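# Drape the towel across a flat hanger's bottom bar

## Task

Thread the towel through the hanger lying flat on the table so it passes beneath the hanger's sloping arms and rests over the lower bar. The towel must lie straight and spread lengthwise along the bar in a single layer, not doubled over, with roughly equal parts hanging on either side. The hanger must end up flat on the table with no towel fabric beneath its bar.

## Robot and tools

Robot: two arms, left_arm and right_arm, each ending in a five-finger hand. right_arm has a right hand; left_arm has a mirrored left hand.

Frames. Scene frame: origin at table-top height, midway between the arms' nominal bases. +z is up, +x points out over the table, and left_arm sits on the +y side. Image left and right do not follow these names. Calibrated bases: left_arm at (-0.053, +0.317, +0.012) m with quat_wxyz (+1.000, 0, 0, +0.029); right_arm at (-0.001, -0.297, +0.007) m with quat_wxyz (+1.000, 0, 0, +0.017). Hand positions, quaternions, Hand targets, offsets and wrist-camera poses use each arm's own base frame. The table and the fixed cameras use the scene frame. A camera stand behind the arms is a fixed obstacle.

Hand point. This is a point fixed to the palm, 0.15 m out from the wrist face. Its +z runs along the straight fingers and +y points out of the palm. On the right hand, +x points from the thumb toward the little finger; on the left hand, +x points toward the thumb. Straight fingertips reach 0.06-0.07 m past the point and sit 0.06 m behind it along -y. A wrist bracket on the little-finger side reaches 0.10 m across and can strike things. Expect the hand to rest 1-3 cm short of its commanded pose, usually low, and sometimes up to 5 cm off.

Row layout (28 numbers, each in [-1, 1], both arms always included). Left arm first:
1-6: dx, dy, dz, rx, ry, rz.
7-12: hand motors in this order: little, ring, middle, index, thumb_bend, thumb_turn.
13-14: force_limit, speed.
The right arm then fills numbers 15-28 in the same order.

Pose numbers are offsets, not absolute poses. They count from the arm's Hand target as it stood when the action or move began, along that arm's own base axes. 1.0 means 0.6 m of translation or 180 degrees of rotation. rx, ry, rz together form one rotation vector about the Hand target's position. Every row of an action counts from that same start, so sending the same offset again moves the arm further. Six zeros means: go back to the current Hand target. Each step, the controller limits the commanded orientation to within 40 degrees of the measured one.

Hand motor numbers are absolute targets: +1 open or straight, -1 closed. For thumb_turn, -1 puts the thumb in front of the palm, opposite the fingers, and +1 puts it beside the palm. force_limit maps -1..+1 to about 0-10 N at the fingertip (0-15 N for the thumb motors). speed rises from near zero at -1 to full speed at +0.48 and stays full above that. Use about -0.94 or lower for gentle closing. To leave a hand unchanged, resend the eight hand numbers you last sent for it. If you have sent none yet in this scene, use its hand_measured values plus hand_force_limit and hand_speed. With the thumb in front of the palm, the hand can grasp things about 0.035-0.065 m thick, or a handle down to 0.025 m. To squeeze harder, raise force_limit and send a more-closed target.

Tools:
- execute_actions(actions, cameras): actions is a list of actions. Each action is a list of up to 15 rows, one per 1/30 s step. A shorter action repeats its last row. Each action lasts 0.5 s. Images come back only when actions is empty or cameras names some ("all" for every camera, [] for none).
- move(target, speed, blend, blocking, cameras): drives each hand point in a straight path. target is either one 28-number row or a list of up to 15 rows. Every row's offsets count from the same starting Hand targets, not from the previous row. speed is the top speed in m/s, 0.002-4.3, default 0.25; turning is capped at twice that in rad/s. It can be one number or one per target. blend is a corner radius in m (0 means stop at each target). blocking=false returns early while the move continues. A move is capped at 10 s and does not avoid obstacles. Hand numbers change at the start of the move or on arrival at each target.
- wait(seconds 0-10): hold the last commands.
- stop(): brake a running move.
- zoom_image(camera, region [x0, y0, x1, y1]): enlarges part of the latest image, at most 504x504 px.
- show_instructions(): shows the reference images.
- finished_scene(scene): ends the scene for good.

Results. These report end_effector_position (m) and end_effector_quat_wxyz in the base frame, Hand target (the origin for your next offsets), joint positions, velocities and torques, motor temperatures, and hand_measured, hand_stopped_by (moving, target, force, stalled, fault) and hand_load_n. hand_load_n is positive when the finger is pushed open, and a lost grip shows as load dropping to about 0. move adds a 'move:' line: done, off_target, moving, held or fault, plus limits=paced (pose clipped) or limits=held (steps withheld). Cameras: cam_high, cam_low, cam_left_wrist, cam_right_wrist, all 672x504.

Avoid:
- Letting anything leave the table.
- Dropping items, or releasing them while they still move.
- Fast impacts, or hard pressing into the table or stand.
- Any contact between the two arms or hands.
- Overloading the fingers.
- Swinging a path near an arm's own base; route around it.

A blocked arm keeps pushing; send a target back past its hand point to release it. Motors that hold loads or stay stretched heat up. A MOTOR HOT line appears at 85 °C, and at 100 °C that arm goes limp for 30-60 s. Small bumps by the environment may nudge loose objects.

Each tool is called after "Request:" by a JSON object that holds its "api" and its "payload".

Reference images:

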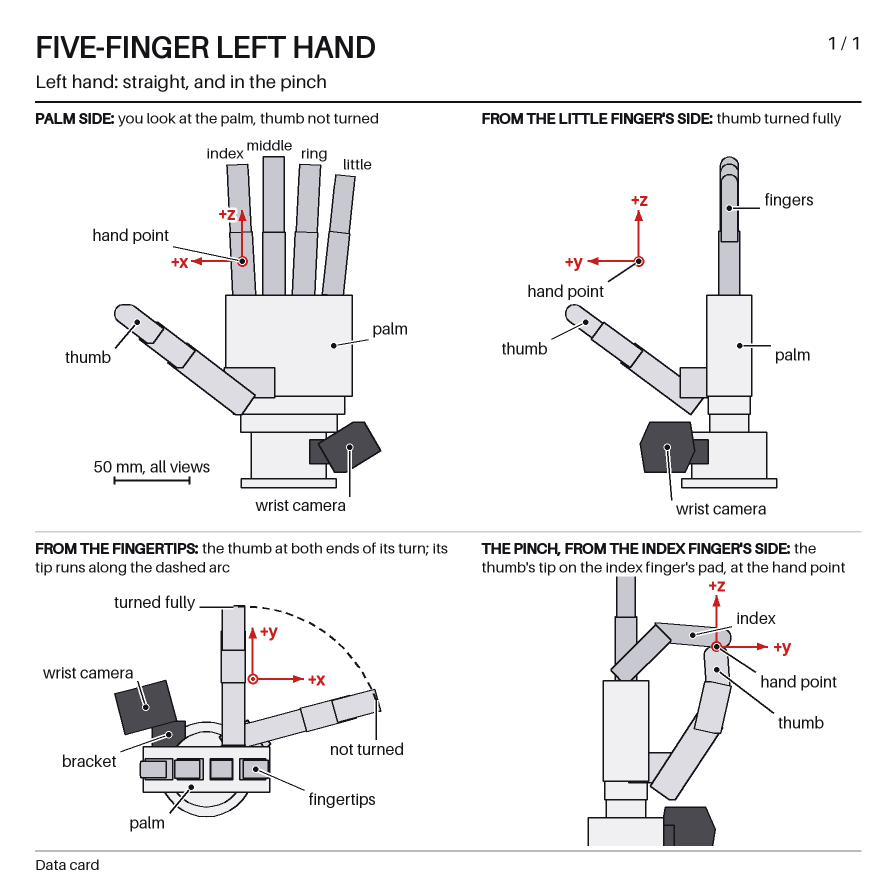

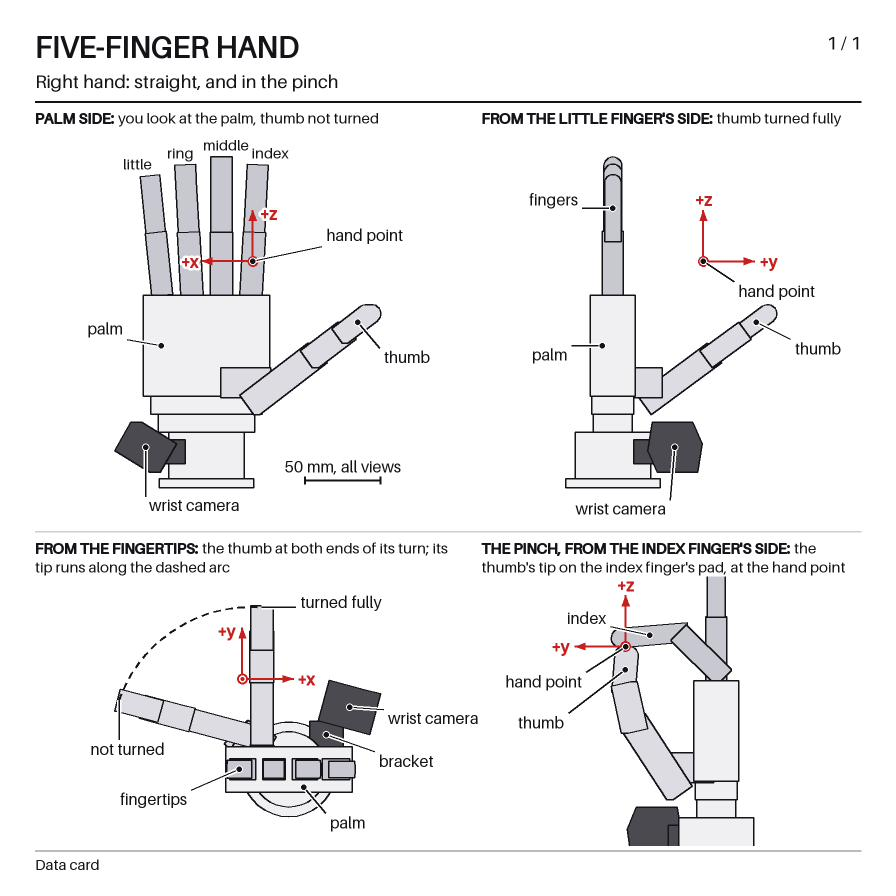

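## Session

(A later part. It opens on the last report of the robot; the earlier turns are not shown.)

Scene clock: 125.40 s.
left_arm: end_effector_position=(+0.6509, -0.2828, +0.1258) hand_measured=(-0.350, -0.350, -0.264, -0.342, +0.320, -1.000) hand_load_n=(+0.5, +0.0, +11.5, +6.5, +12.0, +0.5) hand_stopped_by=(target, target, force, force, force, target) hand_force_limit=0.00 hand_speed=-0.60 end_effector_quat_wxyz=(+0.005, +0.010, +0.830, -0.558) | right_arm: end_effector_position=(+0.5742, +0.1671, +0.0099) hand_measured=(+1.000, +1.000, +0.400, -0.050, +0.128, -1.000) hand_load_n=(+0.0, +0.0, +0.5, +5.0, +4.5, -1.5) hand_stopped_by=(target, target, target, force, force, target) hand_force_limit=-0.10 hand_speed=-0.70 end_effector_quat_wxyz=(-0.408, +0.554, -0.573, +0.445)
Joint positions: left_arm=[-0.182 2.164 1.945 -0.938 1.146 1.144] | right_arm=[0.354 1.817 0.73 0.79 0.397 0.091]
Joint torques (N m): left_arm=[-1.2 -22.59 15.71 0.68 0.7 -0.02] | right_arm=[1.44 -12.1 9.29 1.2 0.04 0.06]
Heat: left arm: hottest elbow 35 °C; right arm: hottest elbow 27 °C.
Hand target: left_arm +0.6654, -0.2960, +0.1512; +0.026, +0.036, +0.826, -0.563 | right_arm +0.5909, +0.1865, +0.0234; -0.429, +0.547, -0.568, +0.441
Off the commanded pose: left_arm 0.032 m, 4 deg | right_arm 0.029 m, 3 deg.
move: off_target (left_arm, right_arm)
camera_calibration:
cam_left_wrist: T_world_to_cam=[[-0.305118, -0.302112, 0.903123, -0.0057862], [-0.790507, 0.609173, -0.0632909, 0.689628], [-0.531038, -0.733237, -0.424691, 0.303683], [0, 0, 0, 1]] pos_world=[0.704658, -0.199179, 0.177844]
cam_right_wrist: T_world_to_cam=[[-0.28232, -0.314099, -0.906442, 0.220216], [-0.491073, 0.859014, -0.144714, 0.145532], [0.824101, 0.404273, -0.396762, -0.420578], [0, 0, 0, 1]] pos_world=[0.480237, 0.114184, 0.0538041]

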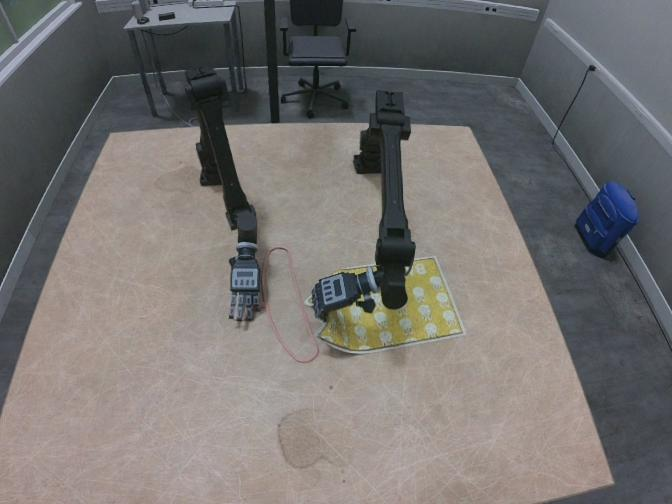

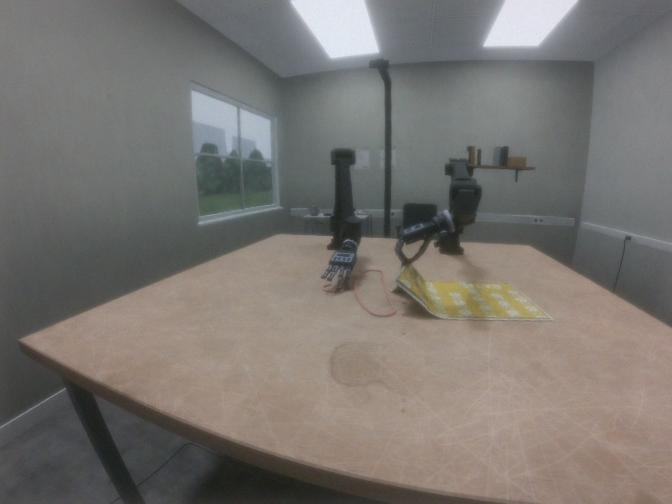

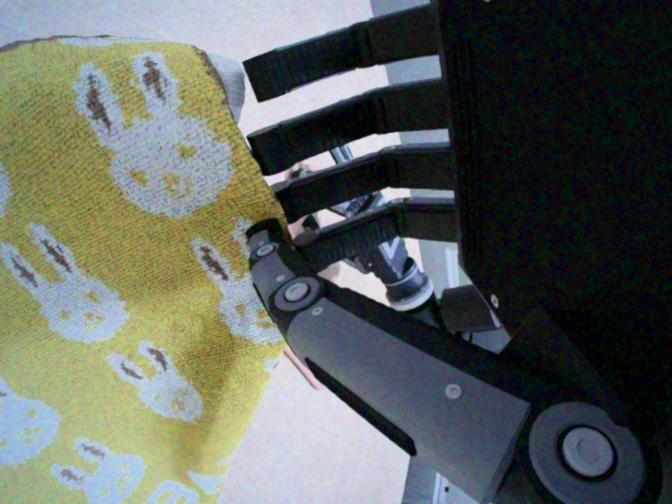

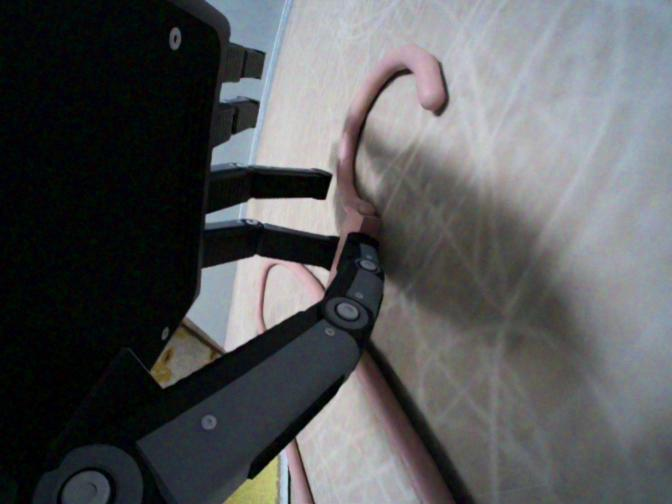

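Request:
{"api": "move", "payload": {"target": [[0,0,0.06,0,0,0, -0.35,-0.35,-0.4,-0.4,-0.05,-1,0.0,-0.6, 0,0,0,0,0,0, 1,1,0.4,-0.4,0.0,-1,-0.1,-0.7],[0,0,0.06,0,0,0, -0.35,-0.35,-0.4,-0.4,-0.05,-1,0.0,-0.6, 0.108,0.142,0.0,0,0,-0.033, 1,1,0.4,-0.4,0.0,-1,-0.1,-0.7]], "speed": 0.06, "cameras": ["all"]}}

Request:
{"api": "zoom_image", "payload": {"camera": "cam_high", "region": [200, 235, 400, 395]}}

Request:
{"api": "zoom_image", "payload": {"camera": "cam_low", "region": [300, 200, 500, 340]}}

Scene clock: 130.53 s.
left_arm: end_effector_position=(+0.6527, -0.2831, +0.1513) hand_measured=(-0.350, -0.350, -0.264, -0.342, +0.320, -1.000) hand_load_n=(+0.0, +0.0, +11.5, +6.5, +12.0, +0.5) hand_stopped_by=(target, target, force, force, force, target) hand_force_limit=0.00 hand_speed=-0.60 end_effector_quat_wxyz=(-0.001, +0.006, +0.831, -0.557) | right_arm: end_effector_position=(+0.6425, +0.2475, +0.0124) hand_measured=(+1.000, +1.000, +0.400, -0.050, +0.128, -1.000) hand_load_n=(+0.0, +0.0, +0.0, +4.5, +4.5, -2.0) hand_stopped_by=(target, target, target, force, force, target) hand_force_limit=-0.10 hand_speed=-0.70 end_effector_quat_wxyz=(+0.384, -0.523, +0.598, -0.470)
Joint positions: left_arm=[-0.182 2.164 2.014 -1.023 1.146 1.144] | right_arm=[0.487 1.971 1.04 0.601 0.628 0.165]
Joint torques (N m): left_arm=[-1.2 -23.82 15.94 0.64 0.72 -0.01] | right_arm=[1.67 -14.8 10.71 1.05 -0.01 0.08]
Heat: left arm: hottest elbow 35 °C; right arm: hottest elbow 27 °C.
Hand target: left_arm +0.6654, -0.2960, +0.1872; +0.026, +0.036, +0.826, -0.563 | right_arm +0.6557, +0.2717, +0.0234; +0.405, -0.516, +0.596, -0.463
Off the commanded pose: left_arm 0.040 m, 5 deg | right_arm 0.030 m, 3 deg.
move: off_target (left_arm, right_arm)
camera_calibration:
cam_left_wrist: T_world_to_cam=[[-0.291407, -0.304662, 0.906787, -0.0386296], [-0.791401, 0.60928, -0.0496209, 0.691352], [-0.53737, -0.732092, -0.418658, 0.318702], [0, 0, 0, 1]] pos_world=[0.707141, -0.199676, 0.202762]
cam_right_wrist: T_world_to_cam=[[-0.307371, -0.289548, -0.906468, 0.277054], [-0.395806, 0.905172, -0.154921, 0.0378429], [0.865367, 0.311168, -0.392829, -0.511946], [0, 0, 0, 1]] pos_world=[0.543158, 0.205267, 0.0558964]

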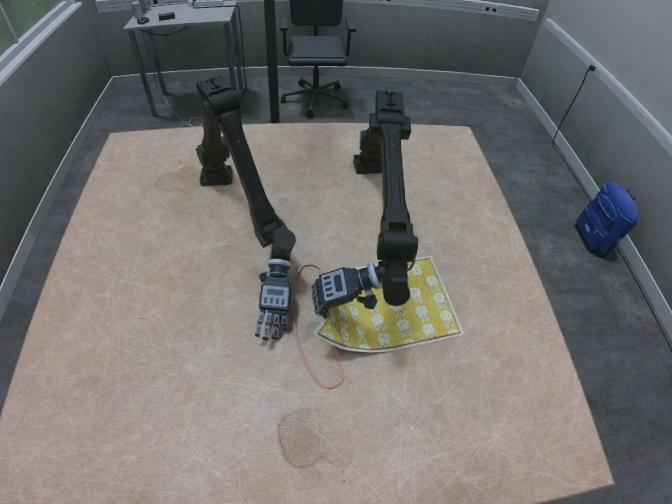

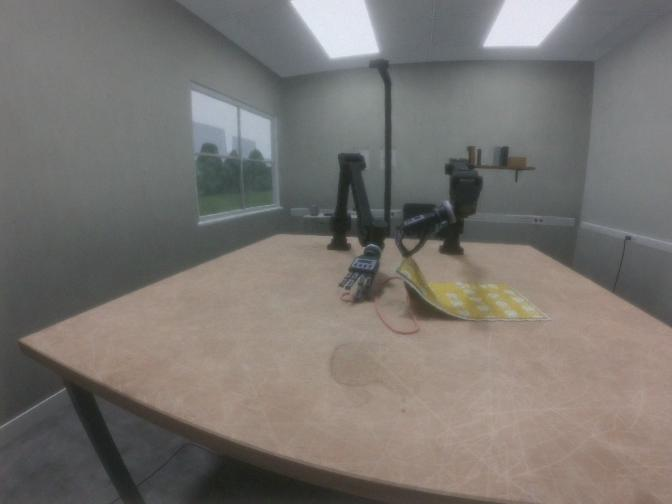

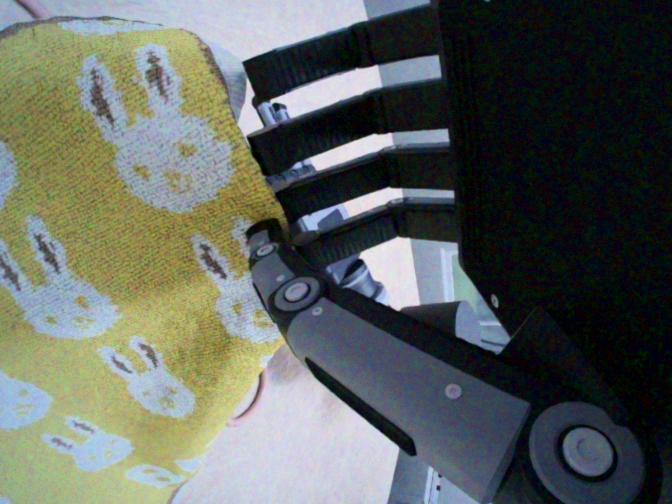

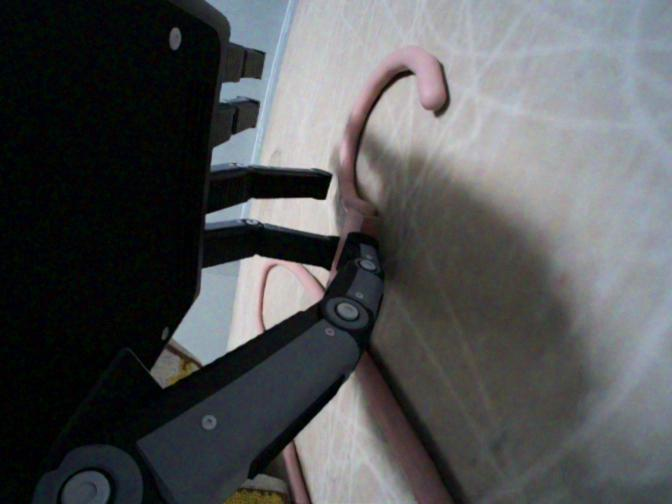

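Scaled by 2.520 from the camera's 672x504 image, which has a finer 960x720 frame.

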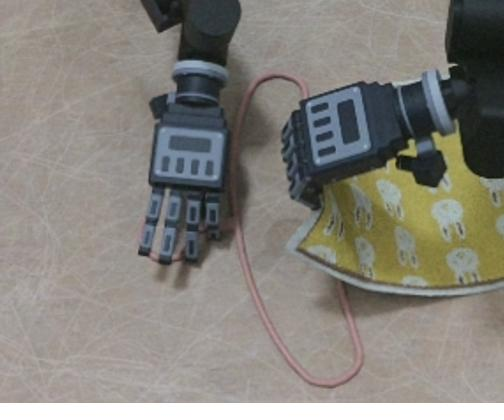

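Scaled by 2.520 from the camera's 672x504 image, which has a finer 960x720 frame.

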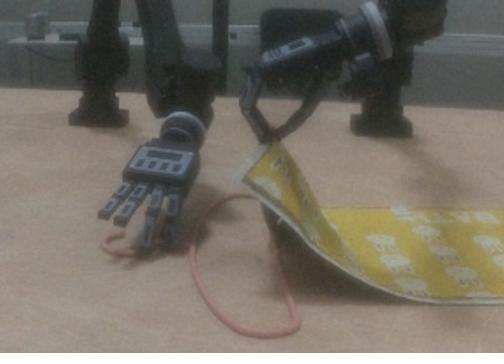

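Request:
{"api": "move", "payload": {"target": [-0.01,0.01,-0.22,0,0,0, -0.35,-0.35,-0.4,-0.4,-0.05,-1,0.0,-0.6, 0,0,0,0,0,0, 1,1,0.4,-0.4,0.0,-1,-0.1,-0.7], "speed": 0.08, "cameras": ["all"]}}

Request:
{"api": "zoom_image", "payload": {"camera": "cam_high", "region": [200, 235, 400, 395]}}

Request:
{"api": "zoom_image", "payload": {"camera": "cam_low", "region": [300, 200, 500, 340]}}

Scene clock: 135.00 s.
left_arm: end_effector_position=(+0.6530, -0.2829, +0.0514) hand_measured=(-0.350, -0.350, -0.264, -0.342, +0.320, -1.000) hand_load_n=(+0.0, +0.0, +11.0, +6.5, +11.5, +0.5) hand_stopped_by=(target, target, force, force, force, target) hand_force_limit=0.00 hand_speed=-0.60 end_effector_quat_wxyz=(+0.011, +0.017, +0.829, -0.558) | right_arm: end_effector_position=(+0.6425, +0.2475, +0.0124) hand_measured=(+1.000, +1.000, +0.400, -0.050, +0.128, -1.000) hand_load_n=(+0.0, +0.0, +0.0, +4.5, +4.5, -2.0) hand_stopped_by=(target, target, target, force, force, target) hand_force_limit=-0.10 hand_speed=-0.70 end_effector_quat_wxyz=(+0.384, -0.523, +0.598, -0.470)
Joint positions: left_arm=[-0.182 2.23 1.857 -0.78 1.146 1.157] | right_arm=[0.487 1.971 1.04 0.601 0.628 0.165]
Joint torques (N m): left_arm=[-0.67 -23.18 9.72 2.15 0.84 0.06] | right_arm=[1.61 -14.74 10.71 1.05 0 0.08]
Heat: left arm: hottest elbow 34 °C; right arm: hottest elbow 27 °C.
Hand target: left_arm +0.6594, -0.2900, +0.0552; +0.026, +0.036, +0.826, -0.563 | right_arm +0.6557, +0.2717, +0.0234; +0.405, -0.516, +0.596, -0.463
Off the commanded pose: left_arm 0.010 m, 3 deg | right_arm 0.030 m, 3 deg.
move: off_target (left_arm, right_arm)
camera_calibration:
cam_left_wrist: T_world_to_cam=[[-0.320728, -0.29989, 0.898443, 0.073063], [-0.786646, 0.612669, -0.0763169, 0.685894], [-0.527562, -0.731234, -0.432407, 0.271788], [0, 0, 0, 1]] pos_world=[0.706374, -0.199575, 0.104225]
cam_right_wrist: T_world_to_cam=[[-0.307371, -0.289548, -0.906468, 0.277054], [-0.395806, 0.905172, -0.154921, 0.0378429], [0.865367, 0.311168, -0.392829, -0.511946], [0, 0, 0, 1]] pos_world=[0.543158, 0.205267, 0.0558964]

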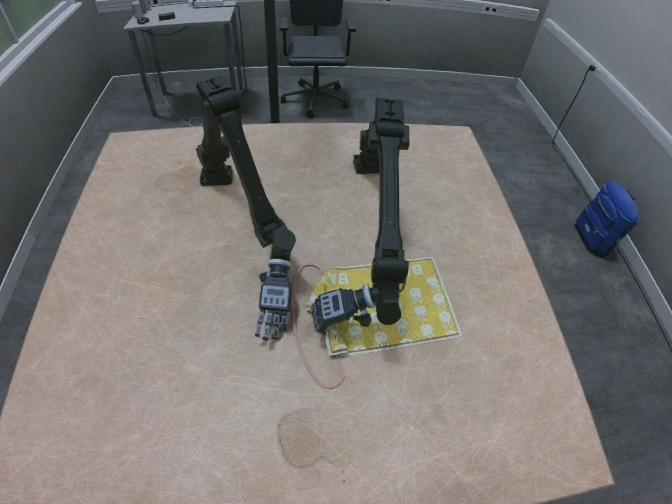

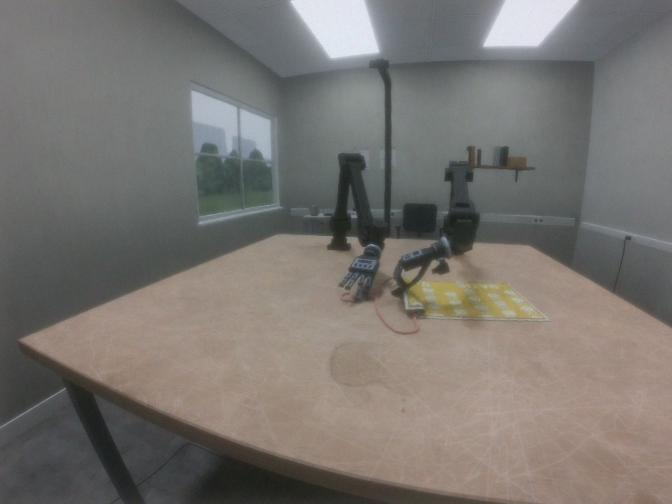

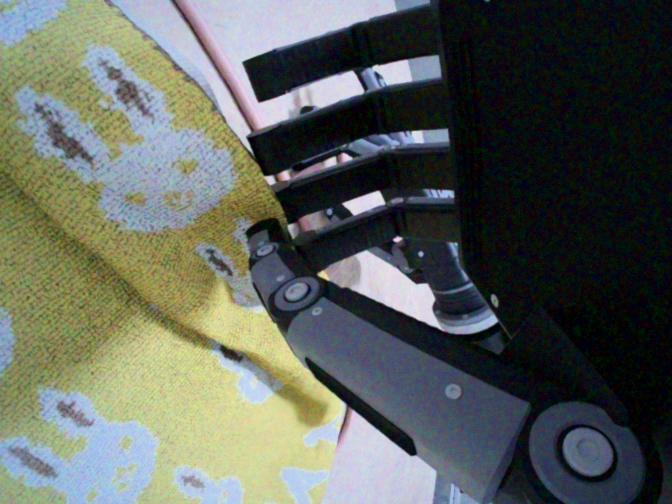

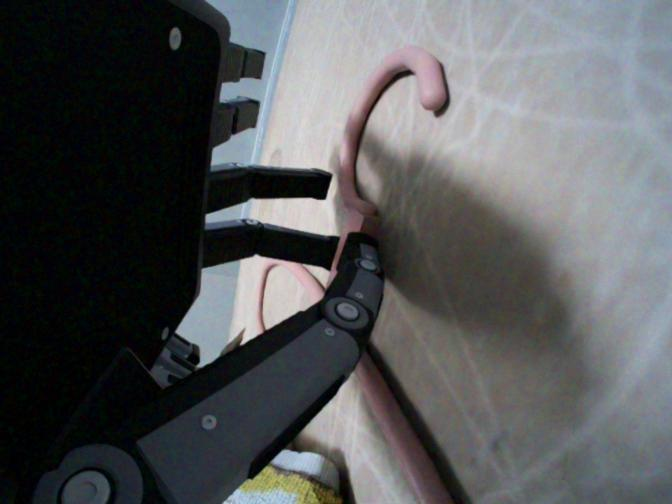

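Scaled by 2.520 from the camera's 672x504 image, which has a finer 960x720 frame.

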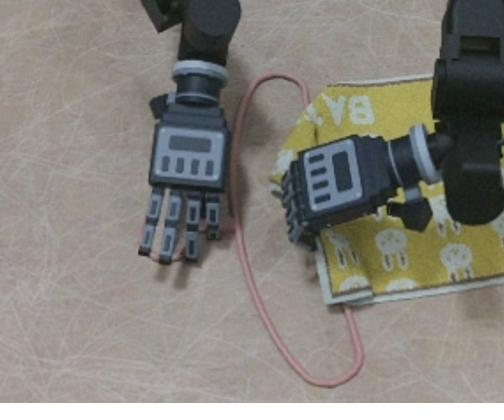

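Scaled by 2.520 from the camera's 672x504 image, which has a finer 960x720 frame.

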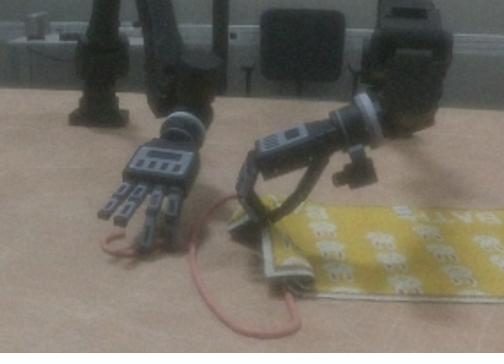

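Request:
{"api": "move", "payload": {"target": [[0,-0.04,0.2,0,0,0, -0.35,-0.35,-0.4,-0.4,-0.05,-1,0.0,-0.6, 0,0,0,0,0,0, 1,1,0.4,-0.4,0.0,-1,-0.1,-0.7],[0,-0.04,0.1,0,0,0, -0.35,-0.35,-0.4,-0.4,-0.05,-1,0.0,-0.6, 0,0,0,0,0,0, 1,1,0.4,-0.4,0.0,-1,-0.1,-0.7]], "speed": 0.08, "cameras": ["all"]}}

Request:
{"api": "zoom_image", "payload": {"camera": "cam_high", "region": [200, 235, 400, 395]}}

Request:
{"api": "zoom_image", "payload": {"camera": "cam_low", "region": [300, 200, 500, 340]}}

Scene clock: 140.53 s.
left_arm: end_effector_position=(+0.6541, -0.3072, +0.1118) hand_measured=(-0.350, -0.350, -0.264, -0.342, +0.320, -1.000) hand_load_n=(+0.0, +0.0, +11.5, +6.5, +11.5, +0.5) hand_stopped_by=(target, target, force, force, force, target) hand_force_limit=0.00 hand_speed=-0.60 end_effector_quat_wxyz=(+0.014, +0.024, +0.828, -0.560) | right_arm: end_effector_position=(+0.6425, +0.2475, +0.0124) hand_measured=(+1.000, +1.000, +0.400, -0.050, +0.128, -1.000) hand_load_n=(+0.0, +0.0, +0.0, +4.5, +4.5, -2.0) hand_stopped_by=(target, target, target, force, force, target) hand_force_limit=-0.10 hand_speed=-0.70 end_effector_quat_wxyz=(+0.384, -0.523, +0.598, -0.470)
Joint positions: left_arm=[-0.216 2.179 1.928 -0.835 1.135 1.1] | right_arm=[0.487 1.971 1.04 0.601 0.628 0.165]
Joint torques (N m): left_arm=[-1.55 -22.89 10.11 2.32 0.63 -0.08] | right_arm=[1.61 -14.86 10.71 1.05 -0.02 0.08]
Heat: left arm: hottest elbow 34 °C; right arm: hottest elbow 27 °C.
Hand target: left_arm +0.6594, -0.3140, +0.1152; +0.026, +0.036, +0.826, -0.563 | right_arm +0.6557, +0.2717, +0.0234; +0.405, -0.516, +0.596, -0.463
Off the commanded pose: left_arm 0.009 m, 2 deg | right_arm 0.030 m, 3 deg.
move: off_target (right_arm)
camera_calibration:
cam_left_wrist: T_world_to_cam=[[-0.335637, -0.294263, 0.89485, 0.0237075], [-0.780676, 0.618505, -0.0894239, 0.705514], [-0.527156, -0.728602, -0.437317, 0.281798], [0, 0, 0, 1]] pos_world=[0.707286, -0.224069, 0.16511]
cam_right_wrist: T_world_to_cam=[[-0.307371, -0.289548, -0.906468, 0.277054], [-0.395806, 0.905172, -0.154921, 0.0378429], [0.865367, 0.311168, -0.392829, -0.511946], [0, 0, 0, 1]] pos_world=[0.543158, 0.205267, 0.0558964]

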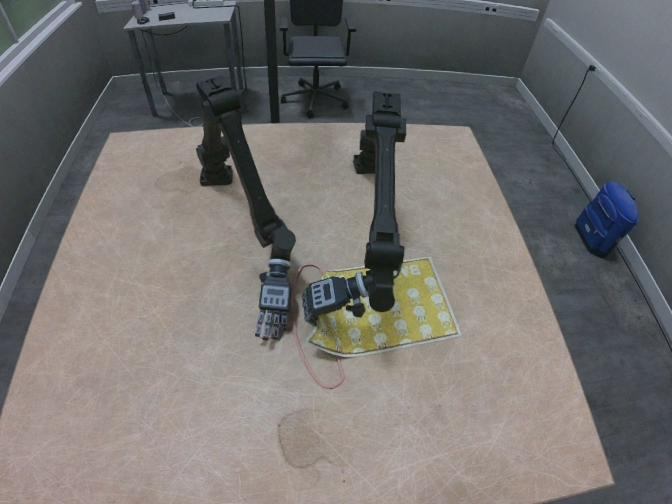

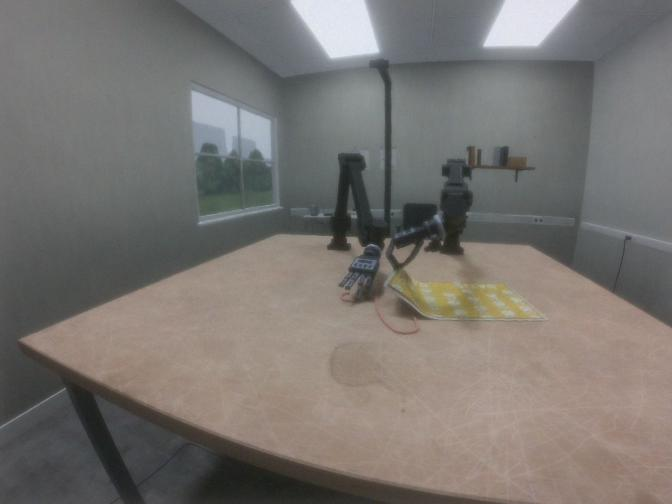

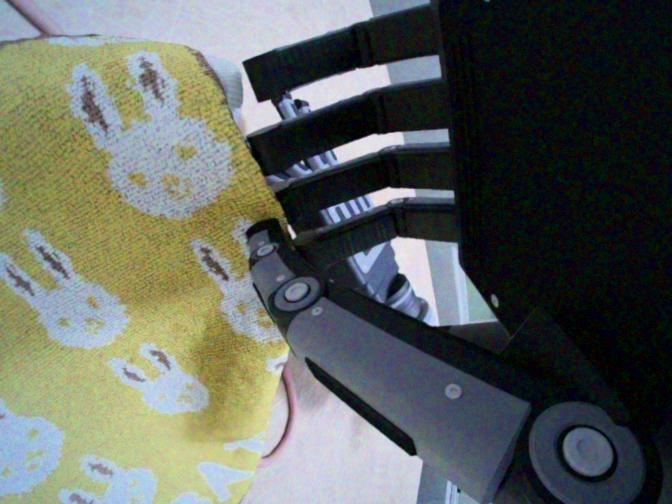

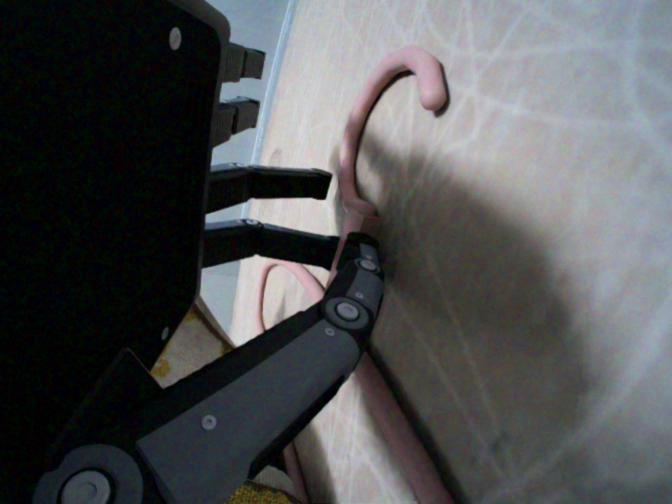

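Scaled by 2.520 from the camera's 672x504 image, which has a finer 960x720 frame.

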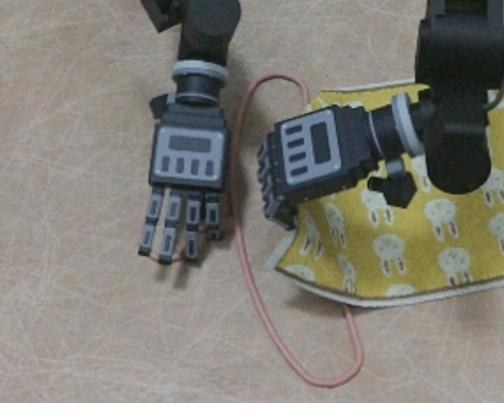

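Scaled by 2.520 from the camera's 672x504 image, which has a finer 960x720 frame.

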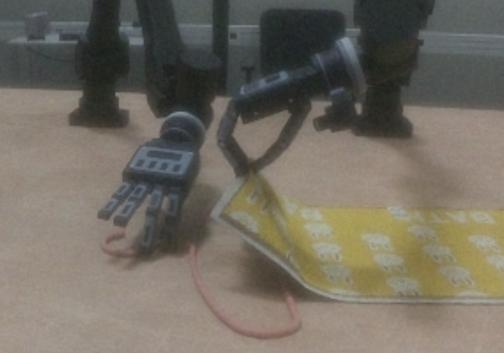

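Request:
{"api": "move", "payload": {"target": [[0,0.03,-0.05,0,0,0, -0.35,-0.35,-0.4,-0.4,-0.05,-1,0.0,-0.6, 0,0,0,0,0,0, 1,1,0.4,-0.4,0.0,-1,-0.1,-0.7],[0,0.08,-0.125,0,0,0, -0.35,-0.35,-0.4,-0.4,-0.05,-1,0.0,-0.6, 0,0,0,0,0,0, 1,1,0.4,-0.4,0.0,-1,-0.1,-0.7]], "speed": 0.06, "blend": 0.02, "cameras": ["all"]}}

Request:
{"api": "zoom_image", "payload": {"camera": "cam_high", "region": [200, 235, 400, 395]}}

Request:
{"api": "zoom_image", "payload": {"camera": "cam_low", "region": [300, 200, 500, 340]}}

Scene clock: 145.73 s.
left_arm: end_effector_position=(+0.6490, -0.2734, +0.0420) hand_measured=(-0.350, -0.350, -0.264, -0.342, +0.320, -1.000) hand_load_n=(+0.0, +0.0, +11.5, +6.5, +11.5, +0.5) hand_stopped_by=(target, target, force, force, force, target) hand_force_limit=0.00 hand_speed=-0.60 end_effector_quat_wxyz=(+0.010, +0.027, +0.829, -0.558) | right_arm: end_effector_position=(+0.6425, +0.2475, +0.0124) hand_measured=(+1.000, +1.000, +0.400, -0.050, +0.128, -1.000) hand_load_n=(+0.0, +0.0, +0.0, +4.5, +4.5, -2.0) hand_stopped_by=(target, target, target, force, force, target) hand_force_limit=-0.10 hand_speed=-0.70 end_effector_quat_wxyz=(+0.384, -0.523, +0.598, -0.470)
Joint positions: left_arm=[-0.17 2.238 1.85 -0.82 1.157 1.229] | right_arm=[0.487 1.971 1.04 0.601 0.628 0.165]
Joint torques (N m): left_arm=[0.03 -22.53 9.52 1.81 0.99 0.11] | right_arm=[1.61 -14.8 10.7 1.05 -0.01 0.09]
Heat: left arm: hottest elbow 33 °C; right arm: hottest elbow 27 °C.
Hand target: left_arm +0.6594, -0.2660, +0.0402; +0.026, +0.036, +0.826, -0.563 | right_arm +0.6557, +0.2717, +0.0234; +0.405, -0.516, +0.596, -0.463
Off the commanded pose: left_arm 0.013 m, 2 deg | right_arm 0.030 m, 3 deg.
move: off_target (left_arm, right_arm); blend cut to 0.0175 m at target 1
camera_calibration:
cam_left_wrist: T_world_to_cam=[[-0.336016, -0.293071, 0.895099, 0.0950062], [-0.773995, 0.627444, -0.0851186, 0.672319], [-0.536679, -0.721404, -0.437667, 0.281323], [0, 0, 0, 1]] pos_world=[0.703276, -0.191052, 0.0953125]
cam_right_wrist: T_world_to_cam=[[-0.307371, -0.289548, -0.906468, 0.277054], [-0.395806, 0.905172, -0.154921, 0.0378429], [0.865367, 0.311168, -0.392829, -0.511946], [0, 0, 0, 1]] pos_world=[0.543158, 0.205267, 0.0558964]

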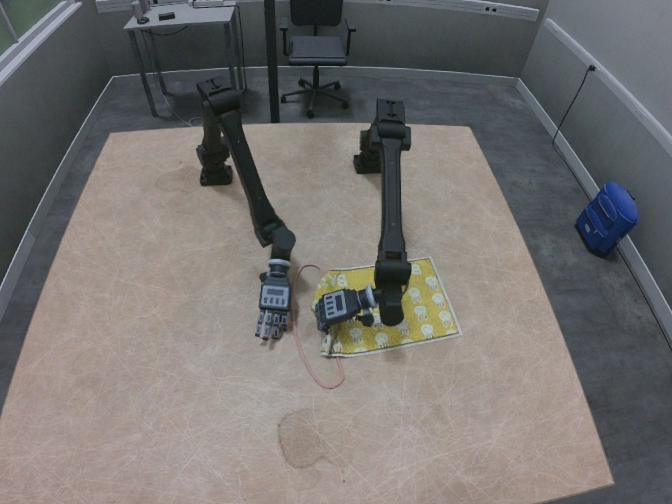

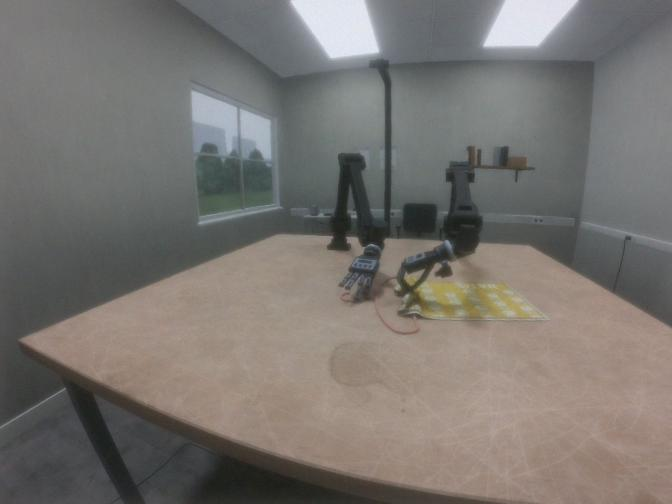

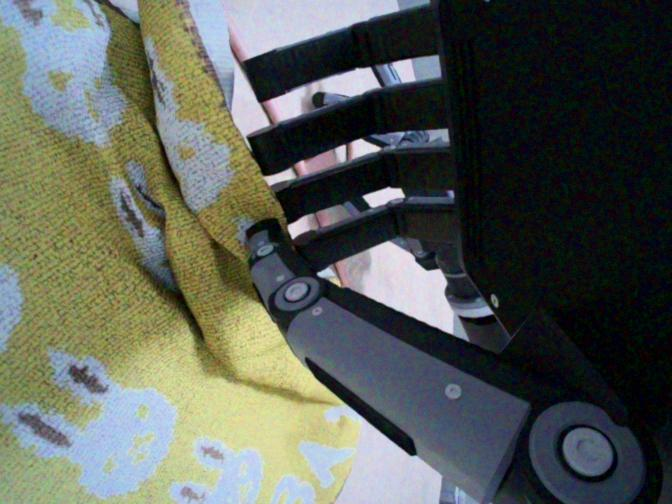

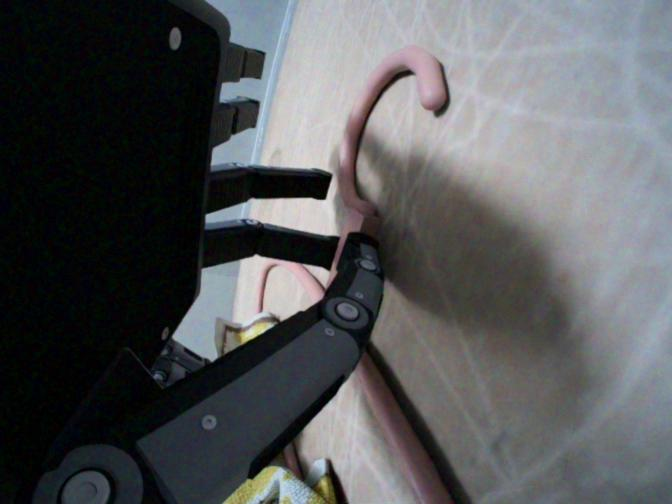

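Scaled by 2.520 from the camera's 672x504 image, which has a finer 960x720 frame.

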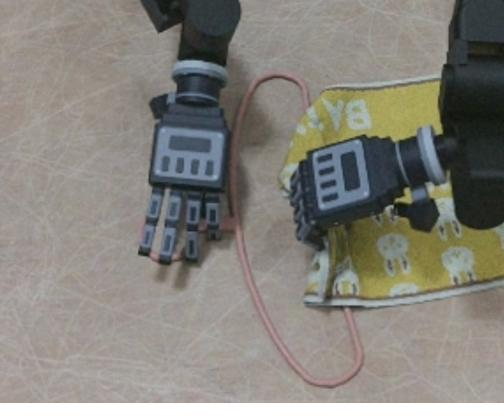

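Scaled by 2.520 from the camera's 672x504 image, which has a finer 960x720 frame.

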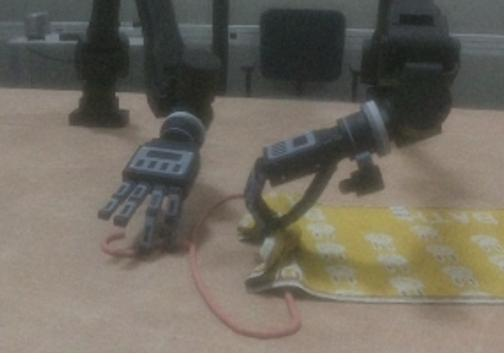

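Request:
{"api": "move", "payload": {"target": [[0,0.02,-0.04,0,0,0, -0.35,-0.35,-0.4,-0.4,-0.05,-1,0.0,-0.6, 0,0,0,0,0,0, 1,1,0.4,-0.4,0.0,-1,-0.1,-0.7],[0,0.02,-0.04,0,0,0, -0.2,-0.2,-0.1,-0.1,0.45,-1,0.0,-0.3, 0,0,0,0,0,0, 1,1,0.4,-0.4,0.0,-1,-0.1,-0.7]], "speed": 0.06, "cameras": ["all"]}}

Request:
{"api": "zoom_image", "payload": {"camera": "cam_high", "region": [200, 235, 400, 395]}}

Request:
{"api": "zoom_image", "payload": {"camera": "cam_low", "region": [300, 200, 500, 340]}}

Scene clock: 149.00 s.
left_arm: end_effector_position=(+0.6492, -0.2628, +0.0230) hand_measured=(-0.200, -0.200, -0.100, -0.100, +0.448, -1.000) hand_load_n=(+0.0, +0.0, +0.0, +0.0, -1.5, +0.0) hand_stopped_by=(target, target, target, target, target, target) hand_force_limit=0.00 hand_speed=-0.30 end_effector_quat_wxyz=(+0.010, +0.030, +0.826, -0.562) | right_arm: end_effector_position=(+0.6425, +0.2475, +0.0124) hand_measured=(+1.000, +1.000, +0.400, -0.050, +0.128, -1.000) hand_load_n=(+0.0, +0.0, +0.0, +4.5, +4.5, -1.5) hand_stopped_by=(target, target, target, force, force, target) hand_force_limit=-0.10 hand_speed=-0.70 end_effector_quat_wxyz=(+0.384, -0.523, +0.598, -0.470)
Joint positions: left_arm=[-0.153 2.262 1.839 -0.819 1.172 1.27] | right_arm=[0.487 1.971 1.04 0.601 0.628 0.165]
Joint torques (N m): left_arm=[0.21 -22.36 8.87 1.91 0.62 0.11] | right_arm=[1.73 -14.86 10.71 1.05 -0.02 0.08]
Heat: left arm: hottest elbow 33 °C; right arm: hottest elbow 28 °C.
Hand target: left_arm +0.6594, -0.2540, +0.0162; +0.026, +0.036, +0.826, -0.563 | right_arm +0.6557, +0.2717, +0.0234; +0.405, -0.516, +0.596, -0.463
Off the commanded pose: left_arm 0.015 m, 2 deg | right_arm 0.030 m, 3 deg.
move: off_target (left_arm, right_arm); target 2's new numbers were sent with left_arm's hand 0.020 m and 2 deg from that target
camera_calibration:
cam_left_wrist: T_world_to_cam=[[-0.339588, -0.283359, 0.896877, 0.120004], [-0.771416, 0.629467, -0.0932109, 0.663289], [-0.538142, -0.723518, -0.432347, 0.281065], [0, 0, 0, 1]] pos_world=[0.703677, -0.180159, 0.0757143]
cam_right_wrist: T_world_to_cam=[[-0.307371, -0.289548, -0.906468, 0.277054], [-0.395806, 0.905172, -0.154921, 0.0378429], [0.865367, 0.311168, -0.392829, -0.511946], [0, 0, 0, 1]] pos_world=[0.543158, 0.205267, 0.0558964]

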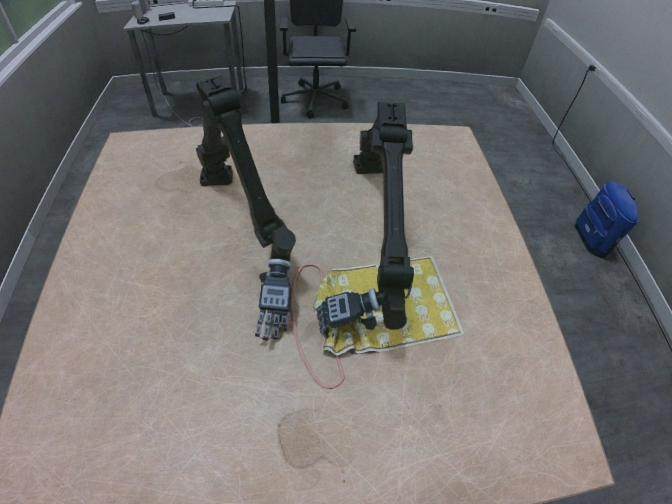

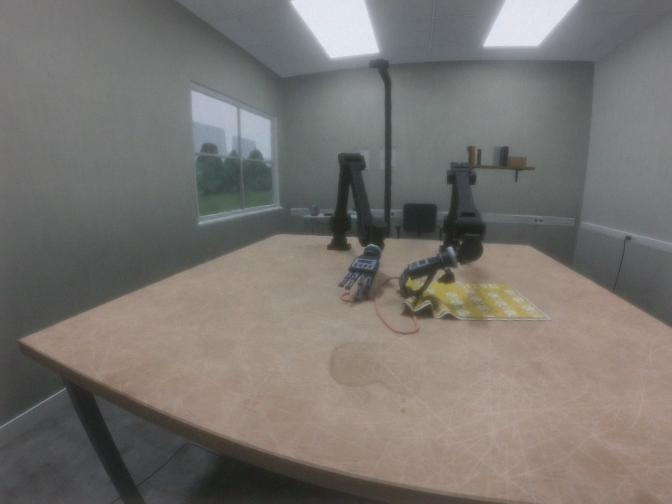

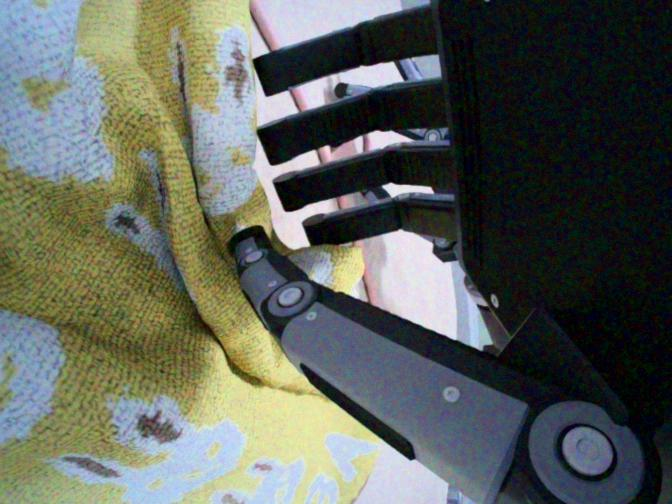

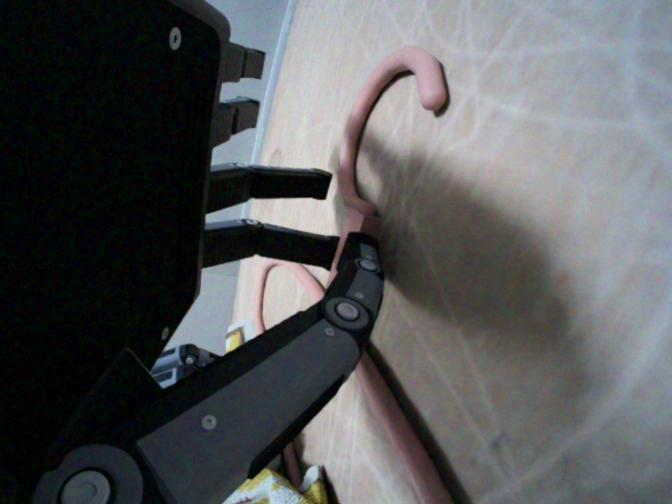

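Scaled by 2.520 from the camera's 672x504 image, which has a finer 960x720 frame.

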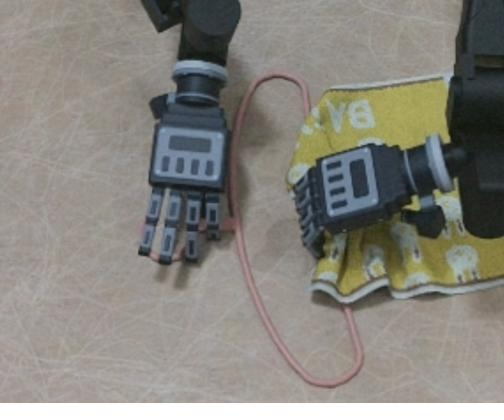

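Scaled by 2.520 from the camera's 672x504 image, which has a finer 960x720 frame.

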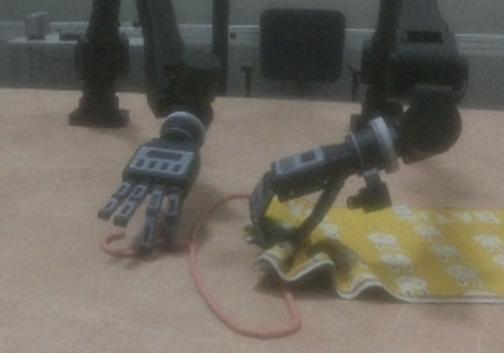

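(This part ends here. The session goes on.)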